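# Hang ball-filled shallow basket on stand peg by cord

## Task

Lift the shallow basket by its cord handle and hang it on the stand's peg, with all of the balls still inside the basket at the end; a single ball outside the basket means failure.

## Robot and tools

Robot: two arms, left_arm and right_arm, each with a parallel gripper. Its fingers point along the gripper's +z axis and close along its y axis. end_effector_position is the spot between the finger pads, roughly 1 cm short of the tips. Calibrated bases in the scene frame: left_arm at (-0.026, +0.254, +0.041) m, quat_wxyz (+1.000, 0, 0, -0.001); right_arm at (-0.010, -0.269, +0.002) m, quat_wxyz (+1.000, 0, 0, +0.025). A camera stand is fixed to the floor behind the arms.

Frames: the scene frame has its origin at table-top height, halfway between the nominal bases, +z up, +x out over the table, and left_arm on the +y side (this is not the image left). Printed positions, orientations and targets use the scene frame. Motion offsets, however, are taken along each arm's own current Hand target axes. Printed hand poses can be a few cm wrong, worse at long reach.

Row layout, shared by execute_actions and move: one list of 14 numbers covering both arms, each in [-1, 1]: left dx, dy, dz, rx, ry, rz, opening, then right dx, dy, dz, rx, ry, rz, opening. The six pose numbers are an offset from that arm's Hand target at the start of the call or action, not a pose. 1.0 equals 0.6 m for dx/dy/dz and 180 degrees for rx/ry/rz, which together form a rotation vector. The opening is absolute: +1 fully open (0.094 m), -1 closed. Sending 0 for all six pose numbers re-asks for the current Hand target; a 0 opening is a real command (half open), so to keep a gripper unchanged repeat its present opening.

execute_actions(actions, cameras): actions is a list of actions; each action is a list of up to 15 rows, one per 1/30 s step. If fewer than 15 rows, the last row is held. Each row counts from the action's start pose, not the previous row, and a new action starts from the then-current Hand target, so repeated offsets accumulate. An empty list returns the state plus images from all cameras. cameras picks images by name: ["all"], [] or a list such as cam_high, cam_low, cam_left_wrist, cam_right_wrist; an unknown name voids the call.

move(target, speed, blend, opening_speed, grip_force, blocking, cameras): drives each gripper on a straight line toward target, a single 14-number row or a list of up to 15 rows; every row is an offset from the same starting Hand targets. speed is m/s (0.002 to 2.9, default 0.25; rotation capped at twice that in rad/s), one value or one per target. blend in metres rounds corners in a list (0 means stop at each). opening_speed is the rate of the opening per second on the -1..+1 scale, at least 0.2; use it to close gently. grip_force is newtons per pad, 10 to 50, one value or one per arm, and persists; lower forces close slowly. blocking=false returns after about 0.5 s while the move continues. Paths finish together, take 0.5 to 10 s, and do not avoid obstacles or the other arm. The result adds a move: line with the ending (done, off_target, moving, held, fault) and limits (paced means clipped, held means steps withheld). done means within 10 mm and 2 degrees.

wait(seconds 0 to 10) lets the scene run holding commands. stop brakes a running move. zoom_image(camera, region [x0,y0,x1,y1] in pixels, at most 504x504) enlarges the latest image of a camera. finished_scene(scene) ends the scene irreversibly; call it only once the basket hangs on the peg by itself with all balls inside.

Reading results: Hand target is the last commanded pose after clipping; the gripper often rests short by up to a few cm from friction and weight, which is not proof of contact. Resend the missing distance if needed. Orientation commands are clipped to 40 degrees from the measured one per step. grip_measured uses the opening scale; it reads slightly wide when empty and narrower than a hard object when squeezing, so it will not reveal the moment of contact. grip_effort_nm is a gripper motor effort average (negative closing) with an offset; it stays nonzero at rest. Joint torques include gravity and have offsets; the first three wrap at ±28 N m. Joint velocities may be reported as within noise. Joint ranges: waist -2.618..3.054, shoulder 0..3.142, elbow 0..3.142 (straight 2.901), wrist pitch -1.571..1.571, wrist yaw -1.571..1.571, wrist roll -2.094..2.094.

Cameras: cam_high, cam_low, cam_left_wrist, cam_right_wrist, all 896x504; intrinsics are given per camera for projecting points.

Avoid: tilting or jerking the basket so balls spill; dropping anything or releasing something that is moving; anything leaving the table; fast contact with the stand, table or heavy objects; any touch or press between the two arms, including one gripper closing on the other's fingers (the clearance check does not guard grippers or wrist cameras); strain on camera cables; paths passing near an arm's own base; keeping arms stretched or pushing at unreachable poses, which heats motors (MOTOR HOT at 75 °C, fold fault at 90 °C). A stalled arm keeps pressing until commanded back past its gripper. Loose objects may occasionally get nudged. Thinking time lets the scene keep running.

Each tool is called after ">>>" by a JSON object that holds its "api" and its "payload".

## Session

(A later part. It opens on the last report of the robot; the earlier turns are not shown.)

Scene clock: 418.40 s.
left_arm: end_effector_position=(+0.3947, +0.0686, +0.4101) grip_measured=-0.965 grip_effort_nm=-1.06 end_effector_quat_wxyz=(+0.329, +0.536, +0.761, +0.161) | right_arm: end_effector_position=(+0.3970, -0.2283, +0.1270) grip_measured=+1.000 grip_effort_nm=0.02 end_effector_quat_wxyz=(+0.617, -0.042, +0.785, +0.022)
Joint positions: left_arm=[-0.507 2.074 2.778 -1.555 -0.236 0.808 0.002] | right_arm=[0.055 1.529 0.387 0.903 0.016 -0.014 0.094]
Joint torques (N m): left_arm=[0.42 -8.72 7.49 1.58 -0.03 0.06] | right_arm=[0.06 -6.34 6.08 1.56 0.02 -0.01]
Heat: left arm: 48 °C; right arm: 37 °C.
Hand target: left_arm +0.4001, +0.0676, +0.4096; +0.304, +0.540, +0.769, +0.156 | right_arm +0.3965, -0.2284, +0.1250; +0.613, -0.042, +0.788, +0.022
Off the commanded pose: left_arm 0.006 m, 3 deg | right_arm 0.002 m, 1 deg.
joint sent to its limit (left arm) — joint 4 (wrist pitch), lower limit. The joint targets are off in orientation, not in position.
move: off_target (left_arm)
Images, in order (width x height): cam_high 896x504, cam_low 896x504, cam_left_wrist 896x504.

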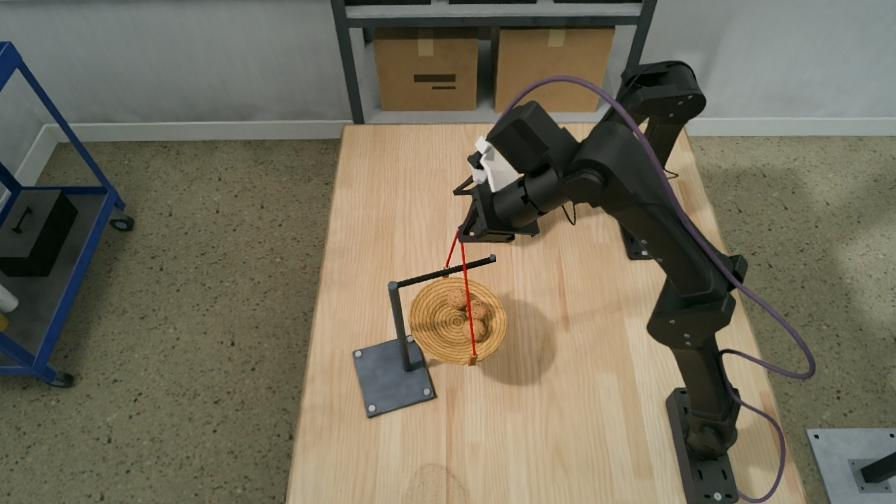

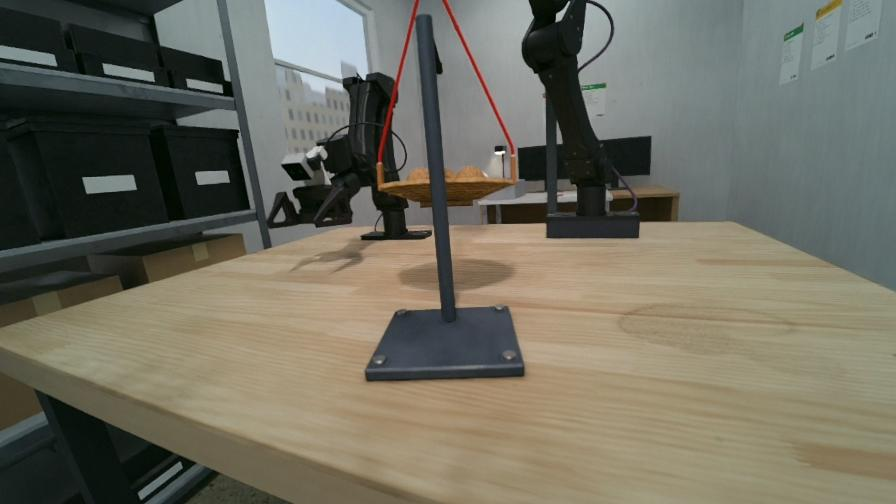

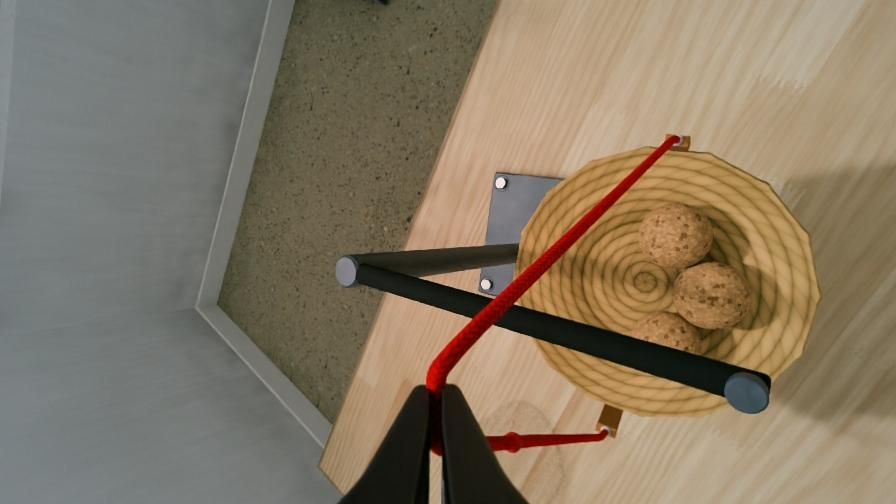

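>>> {"api": "move", "payload": {"target": [0.03,-0.081,0.0588,0,0,0,-1,0,0,0,0,0,0,1], "speed": 0.03, "cameras": ["cam_left_wrist","cam_high","cam_low"]}}

>>> {"api": "zoom_image", "payload": {"camera": "cam_high", "region": [400, 180, 580, 360]}}

>>> {"api": "zoom_image", "payload": {"camera": "cam_low", "region": [350, 0, 570, 260]}}

Scene clock: 466.27 s.
left_arm: end_effector_position=(+0.3861, +0.0642, +0.3376) grip_measured=-0.965 grip_effort_nm=-1.06 end_effector_quat_wxyz=(+0.284, +0.548, +0.772, +0.154) | right_arm: end_effector_position=(+0.3970, -0.2283, +0.1270) grip_measured=+1.000 grip_effort_nm=0.03 end_effector_quat_wxyz=(+0.617, -0.042, +0.785, +0.022)
Joint positions: left_arm=[-0.529 1.837 2.109 -1.227 -0.247 0.782 0.002] | right_arm=[0.055 1.529 0.387 0.903 0.016 -0.014 0.094]
Joint torques (N m): left_arm=[-0.58 -13.56 5.37 1.69 -0.13 -0.1] | right_arm=[0.03 -6.38 6.08 1.56 0 0]
Heat: left arm: 47 °C; right arm: 37 °C.
Hand target: left_arm +0.3826, +0.0630, +0.3496; +0.304, +0.540, +0.769, +0.156 | right_arm +0.3965, -0.2284, +0.1250; +0.613, -0.042, +0.788, +0.022
Off the commanded pose: left_arm 0.013 m, 3 deg | right_arm 0.002 m, 1 deg.
move: off_target (left_arm)
Images, in order (width x height): cam_high 896x504, cam_low 896x504, cam_left_wrist 896x504.

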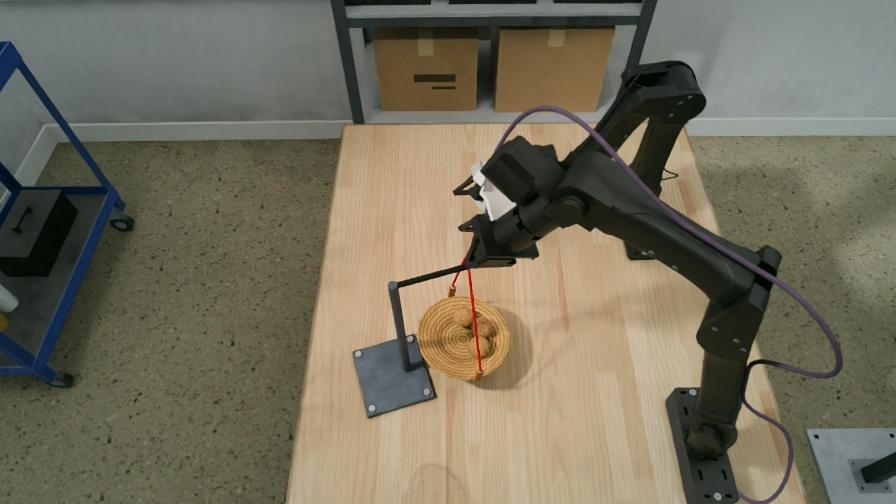

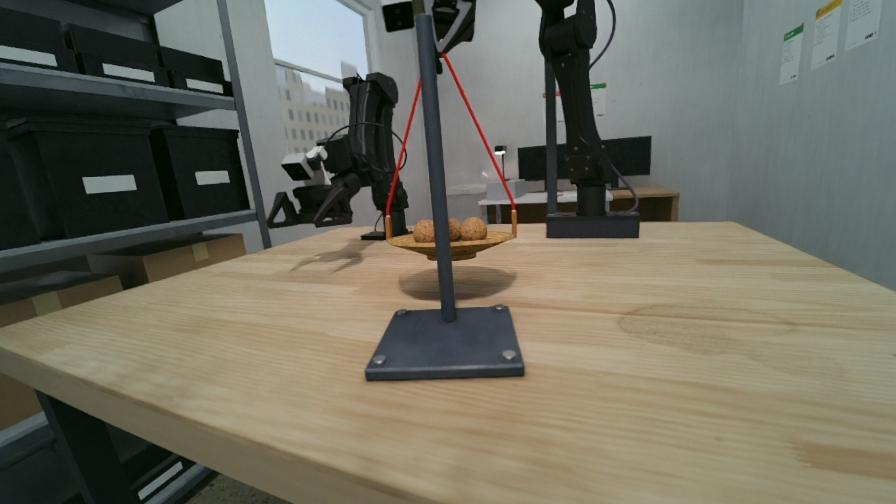

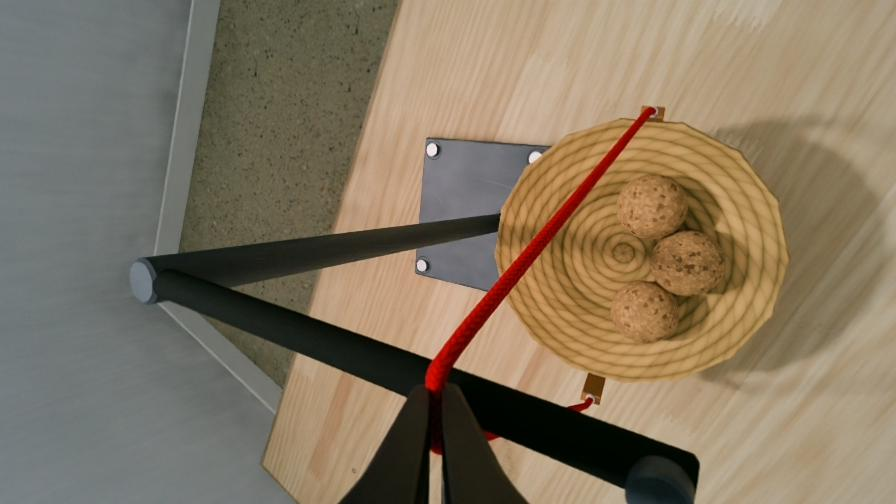

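Scaled by 2.800 from the camera's 896x504 image, which has a finer 1280x720 frame.

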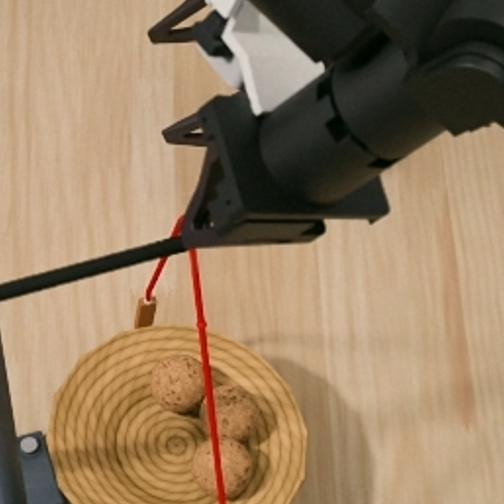

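Scaled by 1.938 from the camera's 896x504 image, which has a finer 1280x720 frame.

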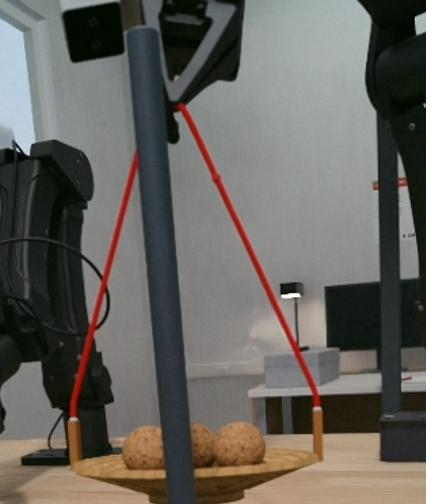

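>>> {"api": "zoom_image", "payload": {"camera": "cam_low", "region": [400, 20, 480, 90]}}

>>> {"api": "zoom_image", "payload": {"camera": "cam_high", "region": [430, 230, 510, 290]}}

>>> {"api": "zoom_image", "payload": {"camera": "cam_left_wrist", "region": [340, 300, 560, 500]}}

Scaled by 6.300 from the camera's 896x504 image, which has a finer 1280x720 frame.

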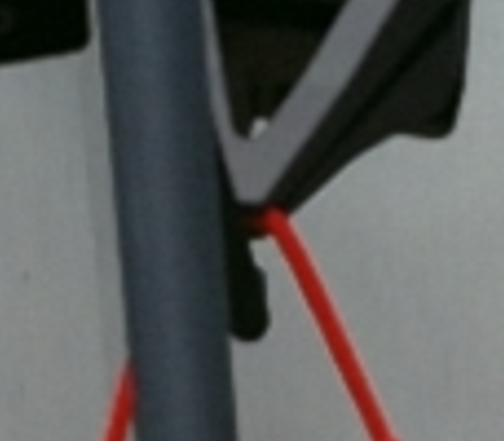

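Scaled by 6.300 from the camera's 896x504 image, which has a finer 1280x720 frame.

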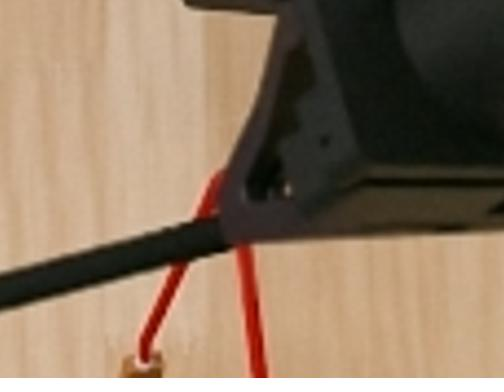

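Scaled by 2.291 from the camera's 896x504 image, which has a finer 1280x720 frame.

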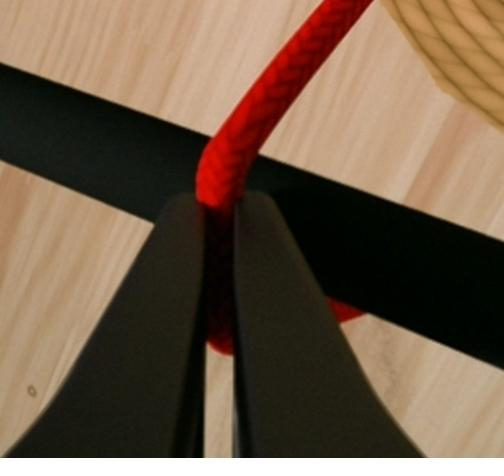

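>>> {"api": "move", "payload": {"target": [-0.0083,-0.0047,0.0063,0,0,0,-1,0,0,0,0,0,0,1], "speed": 0.03, "cameras": ["cam_left_wrist","cam_high","cam_low"]}}

>>> {"api": "zoom_image", "payload": {"camera": "cam_low", "region": [400, 20, 480, 90]}}

>>> {"api": "zoom_image", "payload": {"camera": "cam_left_wrist", "region": [340, 300, 560, 500]}}

Scene clock: 492.83 s.
left_arm: end_effector_position=(+0.3855, +0.0624, +0.3384) grip_measured=-0.965 grip_effort_nm=-1.06 end_effector_quat_wxyz=(+0.285, +0.545, +0.772, +0.158) | right_arm: end_effector_position=(+0.3970, -0.2283, +0.1270) grip_measured=+1.000 grip_effort_nm=0.02 end_effector_quat_wxyz=(+0.617, -0.042, +0.785, +0.022)
Joint positions: left_arm=[-0.538 1.837 2.109 -1.225 -0.261 0.772 0.002] | right_arm=[0.055 1.529 0.387 0.903 0.016 -0.014 0.094]
Joint torques (N m): left_arm=[-0.84 -12.29 5.67 1.77 -0.08 -0.1] | right_arm=[0.08 -6.38 6.05 1.57 0.01 -0.02]
Heat: left arm: 46 °C; right arm: 37 °C.
Hand target: left_arm +0.3841, +0.0571, +0.3466; +0.304, +0.540, +0.769, +0.156 | right_arm +0.3965, -0.2284, +0.1250; +0.613, -0.042, +0.788, +0.022
Off the commanded pose: left_arm 0.010 m, 2 deg | right_arm 0.002 m, 1 deg.
move: done
Images, in order (width x height): cam_high 896x504, cam_low 896x504, cam_left_wrist 896x504.

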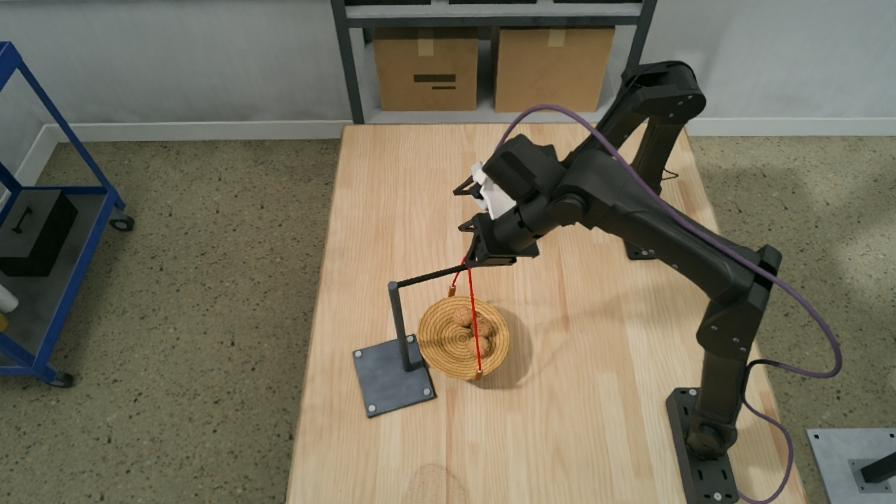

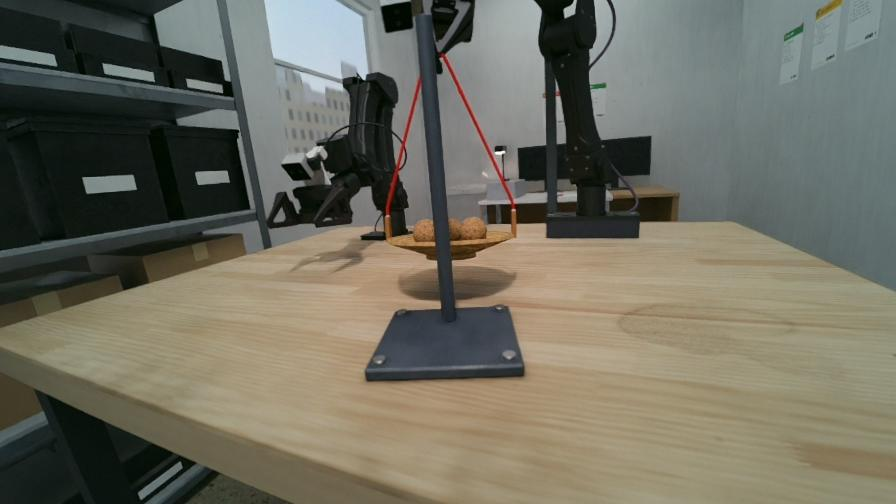

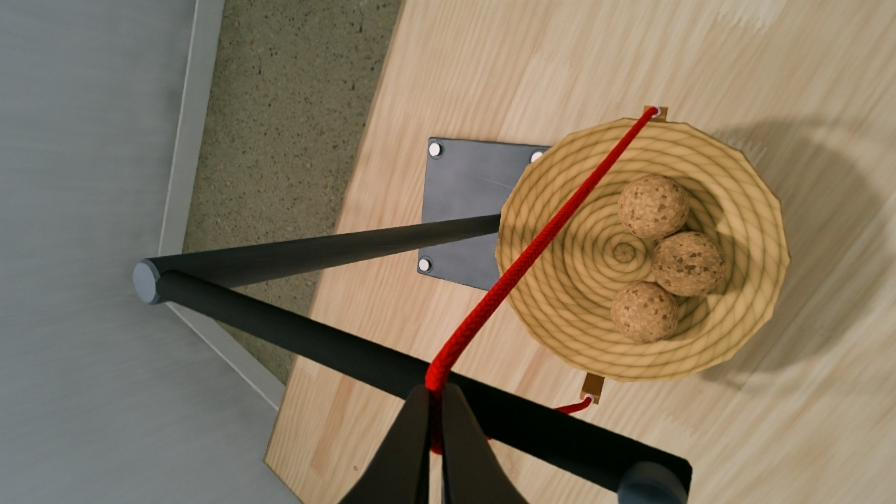

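Scaled by 6.300 from the camera's 896x504 image, which has a finer 1280x720 frame.

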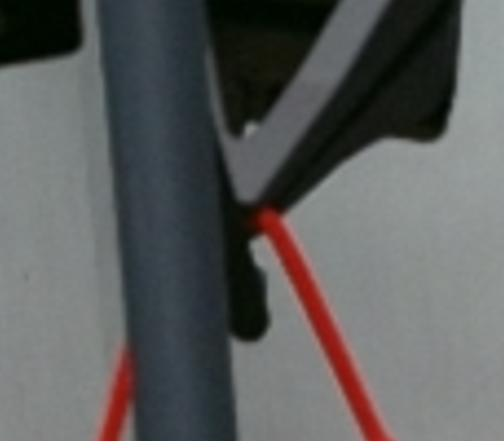

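Scaled by 2.291 from the camera's 896x504 image, which has a finer 1280x720 frame.

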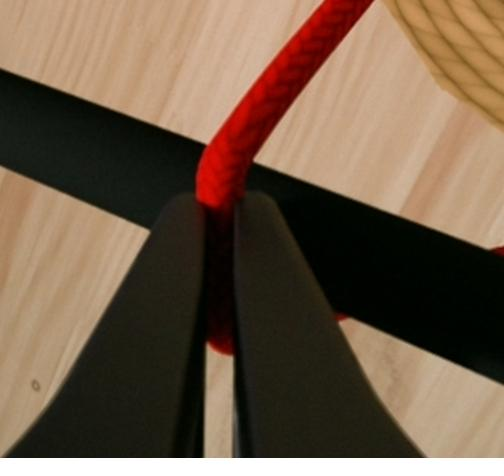

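>>> {"api": "move", "payload": {"target": [-0.0007,-0.0094,0.0107,0,0,0,-1,0,0,0,0,0,0,1], "speed": 0.03, "cameras": ["cam_left_wrist","cam_low"]}}

>>> {"api": "zoom_image", "payload": {"camera": "cam_low", "region": [400, 20, 480, 90]}}

>>> {"api": "zoom_image", "payload": {"camera": "cam_left_wrist", "region": [340, 300, 560, 500]}}

Scene clock: 499.40 s.
left_arm: end_effector_position=(+0.3857, +0.0617, +0.3370) grip_measured=-0.965 grip_effort_nm=-1.05 end_effector_quat_wxyz=(+0.290, +0.541, +0.772, +0.164) | right_arm: end_effector_position=(+0.3970, -0.2283, +0.1270) grip_measured=+1.000 grip_effort_nm=0.02 end_effector_quat_wxyz=(+0.617, -0.042, +0.785, +0.022)
Joint positions: left_arm=[-0.546 1.82 2.07 -1.192 -0.278 0.766 0.002] | right_arm=[0.055 1.529 0.387 0.903 0.016 -0.014 0.094]
Joint torques (N m): left_arm=[-0.83 -11.54 4.89 1.82 0.02 -0.11] | right_arm=[0.05 -6.35 6.08 1.56 -0.01 -0.01]
Heat: left arm: 46 °C; right arm: 37 °C.
Hand target: left_arm +0.3842, +0.0541, +0.3386; +0.304, +0.540, +0.769, +0.156 | right_arm +0.3965, -0.2284, +0.1250; +0.613, -0.042, +0.788, +0.022
Off the commanded pose: left_arm 0.008 m, 2 deg | right_arm 0.002 m, 1 deg.
move: done
Images, in order (width x height): cam_low 896x504, cam_left_wrist 896x504.

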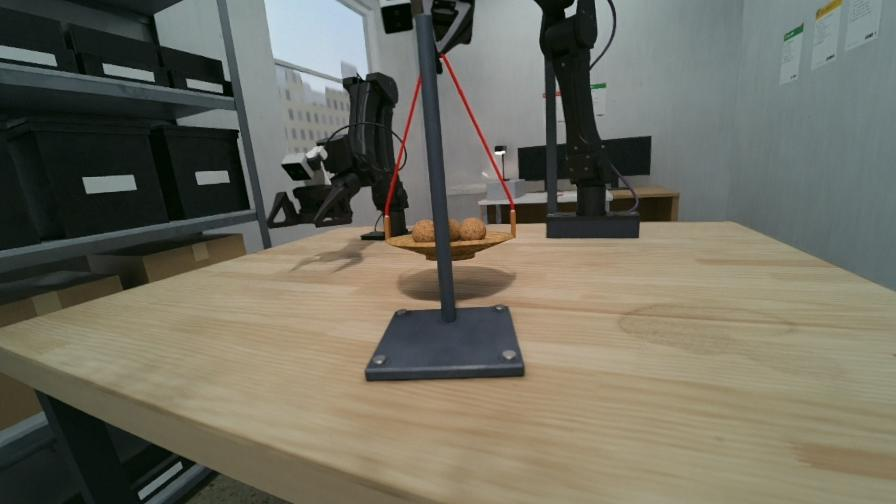

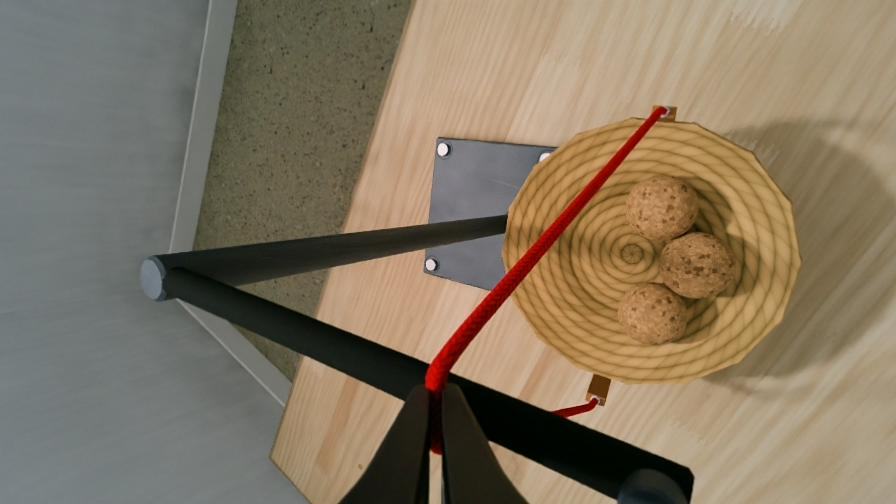

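Scaled by 6.300 from the camera's 896x504 image, which has a finer 1280x720 frame.

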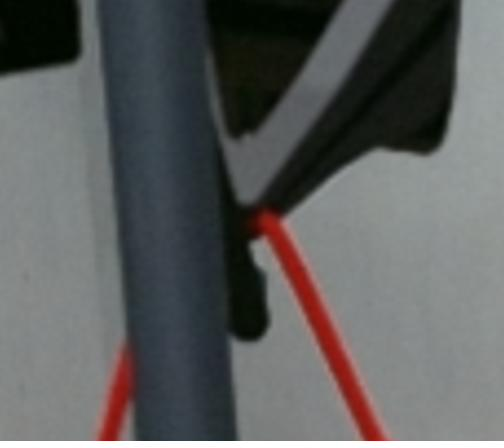

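Scaled by 2.291 from the camera's 896x504 image, which has a finer 1280x720 frame.

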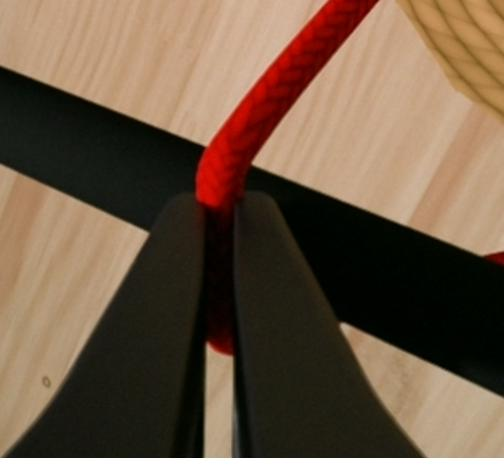

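>>> {"api": "move", "payload": {"target": [0,0,0,0,0,0,-0.8,0,0,0,0,0,0,1], "opening_speed": 0.2, "cameras": ["cam_left_wrist","cam_low"]}}

>>> {"api": "zoom_image", "payload": {"camera": "cam_low", "region": [400, 20, 480, 90]}}

>>> {"api": "zoom_image", "payload": {"camera": "cam_left_wrist", "region": [340, 300, 560, 500]}}

Scene clock: 509.33 s.
left_arm: end_effector_position=(+0.3880, +0.0623, +0.3388) grip_measured=-0.802 grip_effort_nm=0.11 end_effector_quat_wxyz=(+0.294, +0.538, +0.772, +0.169) | right_arm: end_effector_position=(+0.3970, -0.2283, +0.1270) grip_measured=+1.000 grip_effort_nm=0.02 end_effector_quat_wxyz=(+0.617, -0.042, +0.785, +0.022)
Joint positions: left_arm=[-0.546 1.82 2.07 -1.182 -0.288 0.766 0.009] | right_arm=[0.055 1.529 0.387 0.903 0.016 -0.014 0.094]
Joint torques (N m): left_arm=[-0.81 -11.56 4.9 1.71 0.12 -0.1] | right_arm=[0.05 -6.34 6.06 1.57 0 -0.01]
Heat: left arm: 45 °C; right arm: 37 °C.
Hand target: left_arm +0.3841, +0.0541, +0.3386; +0.304, +0.540, +0.769, +0.156 | right_arm +0.3965, -0.2284, +0.1250; +0.613, -0.042, +0.788, +0.022
Off the commanded pose: left_arm 0.009 m, 2 deg | right_arm 0.002 m, 1 deg.
move: done
Images, in order (width x height): cam_low 896x504, cam_left_wrist 896x504.

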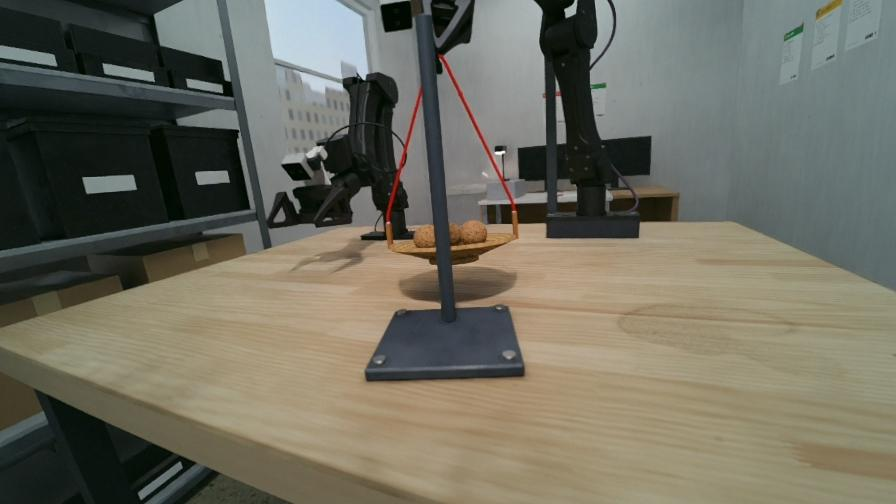

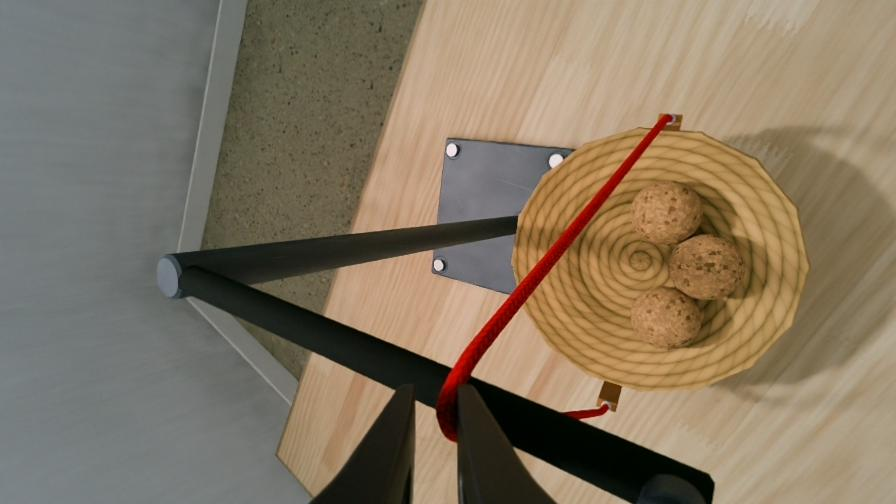

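Scaled by 6.300 from the camera's 896x504 image, which has a finer 1280x720 frame.

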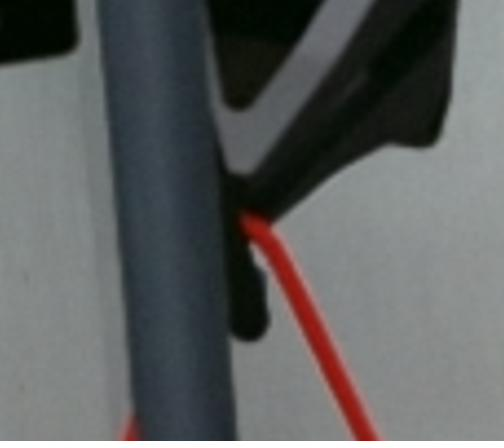

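Scaled by 2.291 from the camera's 896x504 image, which has a finer 1280x720 frame.

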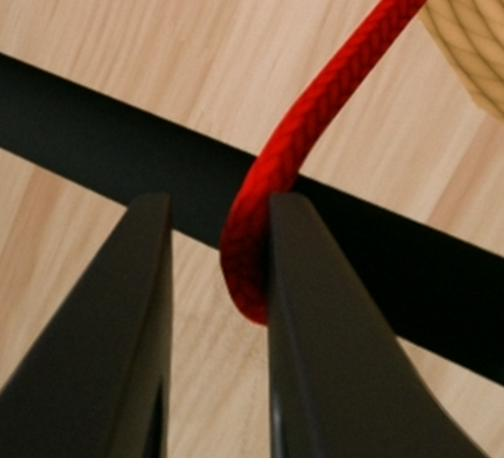

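>>> {"api": "move", "payload": {"target": [0,0,-0.03,0,0,0,-0.8,0,0,0,0,0,0,1], "speed": 0.02, "cameras": ["cam_left_wrist","cam_low"]}}

>>> {"api": "zoom_image", "payload": {"camera": "cam_low", "region": [400, 20, 480, 90]}}

>>> {"api": "zoom_image", "payload": {"camera": "cam_left_wrist", "region": [340, 300, 560, 500]}}

Scene clock: 519.10 s.
left_arm: end_effector_position=(+0.3856, +0.0584, +0.3401) grip_measured=-0.802 grip_effort_nm=0.10 end_effector_quat_wxyz=(+0.297, +0.538, +0.771, +0.169) | right_arm: end_effector_position=(+0.3970, -0.2283, +0.1270) grip_measured=+1.000 grip_effort_nm=0.02 end_effector_quat_wxyz=(+0.617, -0.042, +0.785, +0.022)
Joint positions: left_arm=[-0.559 1.818 2.07 -1.182 -0.295 0.756 0.009] | right_arm=[0.055 1.529 0.387 0.903 0.016 -0.014 0.094]
Joint torques (N m): left_arm=[-0.84 -12.78 8.38 1.05 0.11 -0.09] | right_arm=[0.06 -6.35 6.04 1.55 0.01 -0.01]
Heat: left arm: 45 °C; right arm: 37 °C.
Hand target: left_arm +0.3727, +0.0558, +0.3524; +0.304, +0.540, +0.769, +0.156 | right_arm +0.3965, -0.2284, +0.1250; +0.613, -0.042, +0.788, +0.022
Off the commanded pose: left_arm 0.018 m, 2 deg | right_arm 0.002 m, 1 deg.
move: off_target (left_arm)
Images, in order (width x height): cam_low 896x504, cam_left_wrist 896x504.

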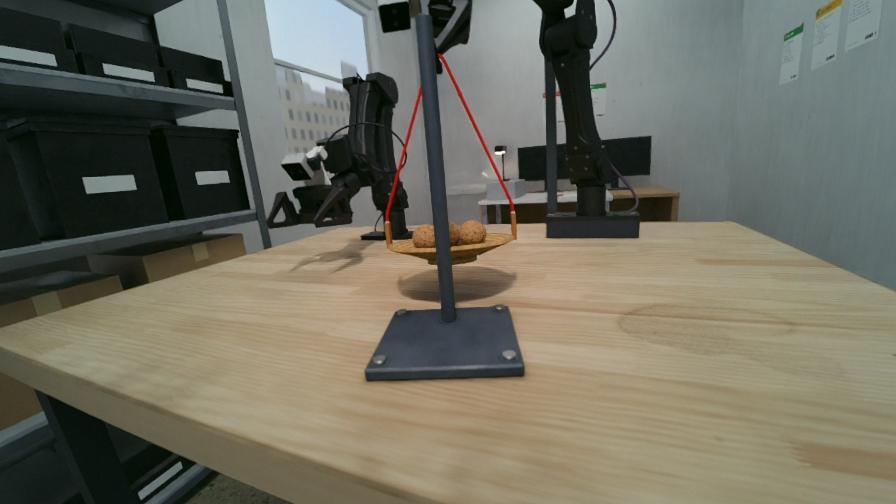

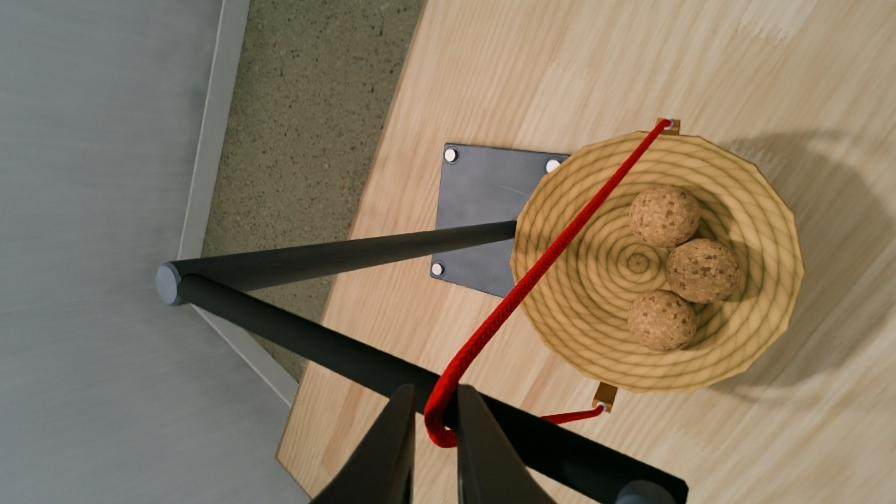

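Scaled by 6.300 from the camera's 896x504 image, which has a finer 1280x720 frame.

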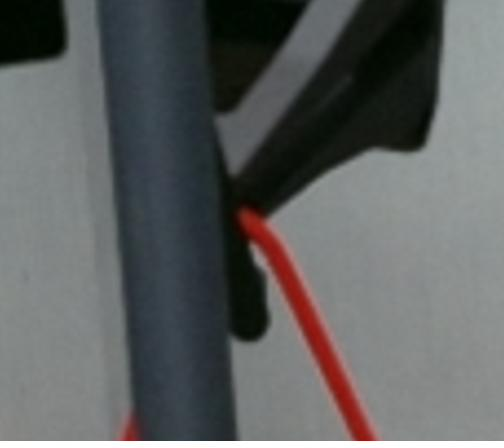

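Scaled by 2.291 from the camera's 896x504 image, which has a finer 1280x720 frame.

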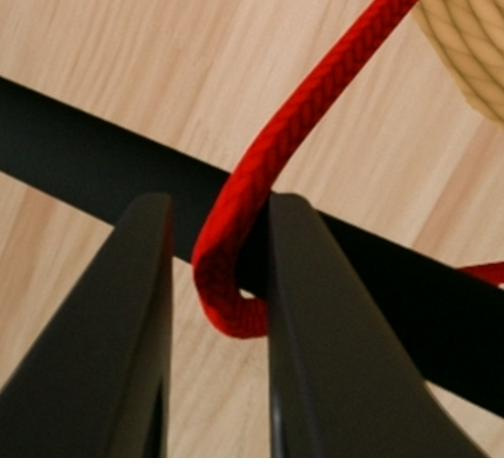

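>>> {"api": "move", "payload": {"target": [0,0,-0.06,0,0,0,-0.8,0,0,0,0,0,0,1], "speed": 0.03, "cameras": ["cam_left_wrist","cam_low"]}}

>>> {"api": "zoom_image", "payload": {"camera": "cam_low", "region": [400, 20, 480, 90]}}

Scene clock: 526.47 s.
left_arm: end_effector_position=(+0.3597, +0.0549, +0.3620) grip_measured=-0.802 grip_effort_nm=0.10 end_effector_quat_wxyz=(+0.290, +0.546, +0.770, +0.156) | right_arm: end_effector_position=(+0.3970, -0.2283, +0.1270) grip_measured=+1.000 grip_effort_nm=0.02 end_effector_quat_wxyz=(+0.617, -0.042, +0.785, +0.022)
Joint positions: left_arm=[-0.594 1.816 2.189 -1.33 -0.287 0.729 0.009] | right_arm=[0.055 1.529 0.387 0.903 0.016 -0.014 0.094]
Joint torques (N m): left_arm=[-0.5 -12.71 8.51 1.12 -0.14 -0.11] | right_arm=[0.01 -6.38 6.09 1.57 0.01 -0.02]
Heat: left arm: 46 °C; right arm: 37 °C.
Hand target: left_arm +0.3498, +0.0589, +0.3800; +0.304, +0.540, +0.769, +0.156 | right_arm +0.3965, -0.2284, +0.1250; +0.613, -0.042, +0.788, +0.022
Off the commanded pose: left_arm 0.021 m, 2 deg | right_arm 0.002 m, 1 deg.
move: off_target (left_arm)
Images, in order (width x height): cam_low 896x504, cam_left_wrist 896x504.

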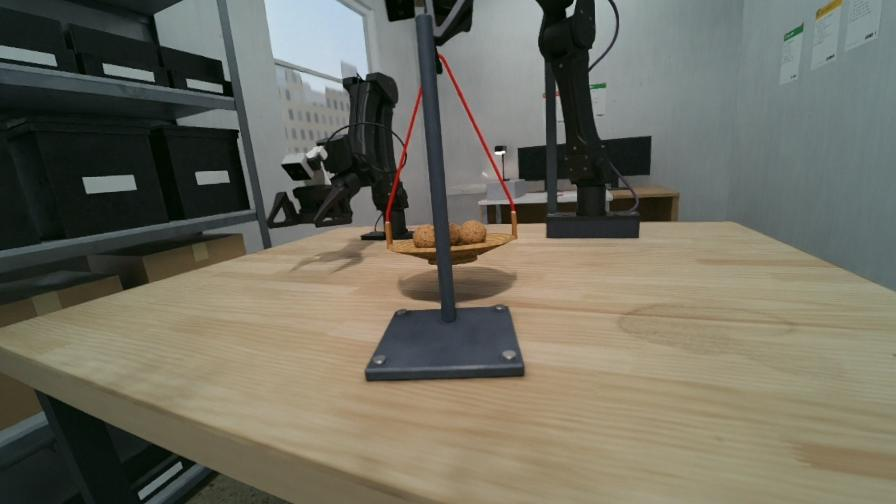

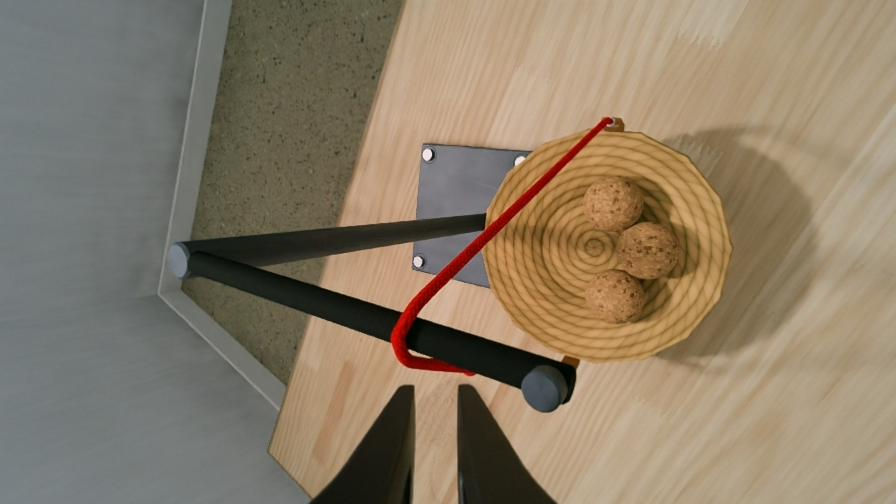

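Scaled by 6.300 from the camera's 896x504 image, which has a finer 1280x720 frame.

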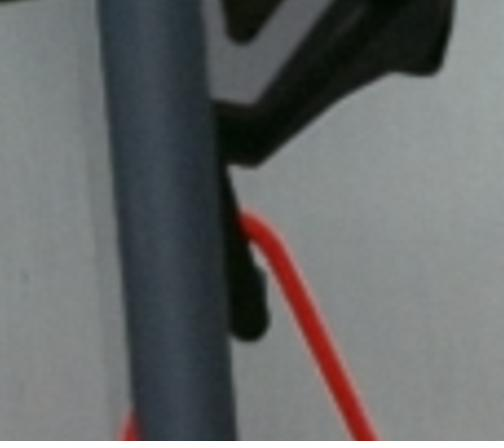

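>>> {"api": "move", "payload": {"target": [0,0,-0.15,0,0,0,-0.8,0,0,0,0,0,0,1], "speed": 0.1, "cameras": ["all"]}}

Scene clock: 531.60 s.
left_arm: end_effector_position=(+0.3001, +0.0617, +0.4442) grip_measured=-0.802 grip_effort_nm=0.10 end_effector_quat_wxyz=(+0.354, +0.538, +0.748, +0.158) | right_arm: end_effector_position=(+0.3970, -0.2283, +0.1270) grip_measured=+1.000 grip_effort_nm=0.02 end_effector_quat_wxyz=(+0.617, -0.042, +0.785, +0.022)
Joint positions: left_arm=[-0.696 1.73 2.421 -1.529 -0.346 0.683 0.009] | right_arm=[0.055 1.529 0.387 0.903 0.016 -0.014 0.094]
Joint torques (N m): left_arm=[-0.44 -8.62 5.86 1.28 -0.24 -0.1] | right_arm=[0.05 -6.37 6.04 1.57 0 -0.02]
Heat: left arm: 47 °C; right arm: 37 °C.
Hand target: left_arm +0.2925, +0.0670, +0.4490; +0.304, +0.540, +0.769, +0.156 | right_arm +0.3965, -0.2284, +0.1250; +0.613, -0.042, +0.788, +0.022
Off the commanded pose: left_arm 0.010 m, 6 deg | right_arm 0.002 m, 1 deg.
joint sent to its limit (left arm) — joint 4 (wrist pitch), lower limit. The joint targets are off in orientation, not in position.
move: off_target (left_arm)

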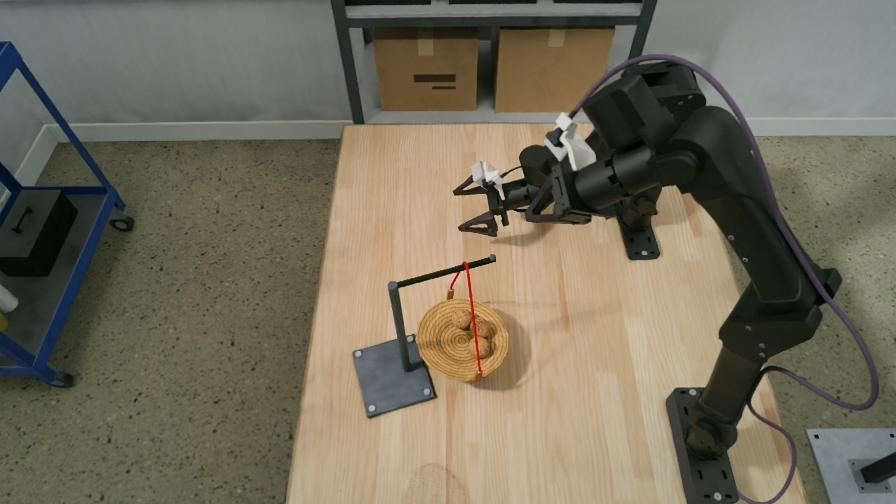

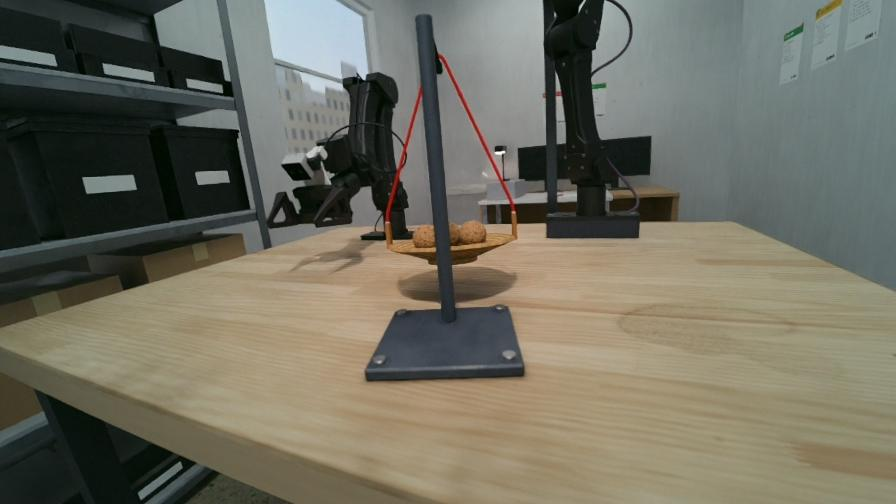

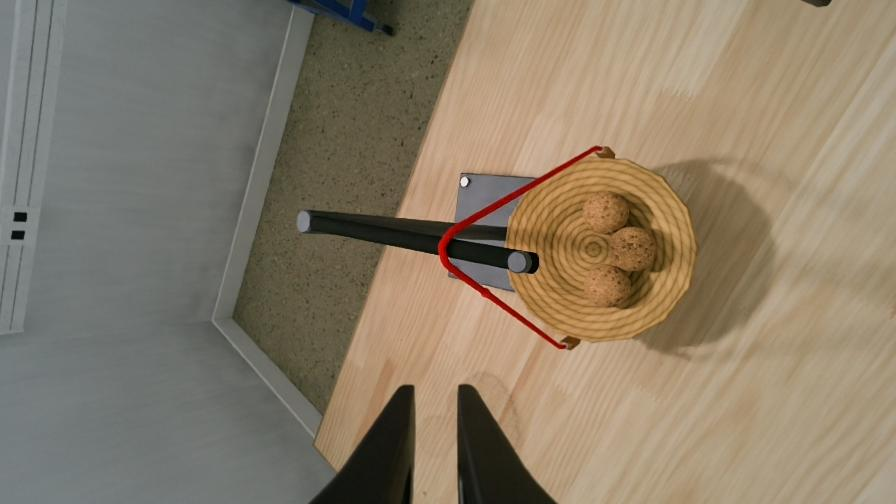

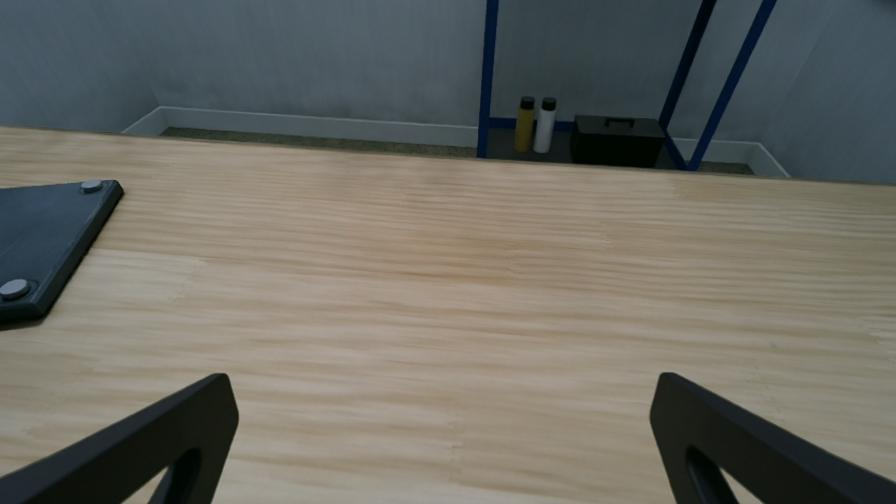

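>>> {"api": "finished_scene", "payload": {"scene": 1}}

The scene is finished: the task was done.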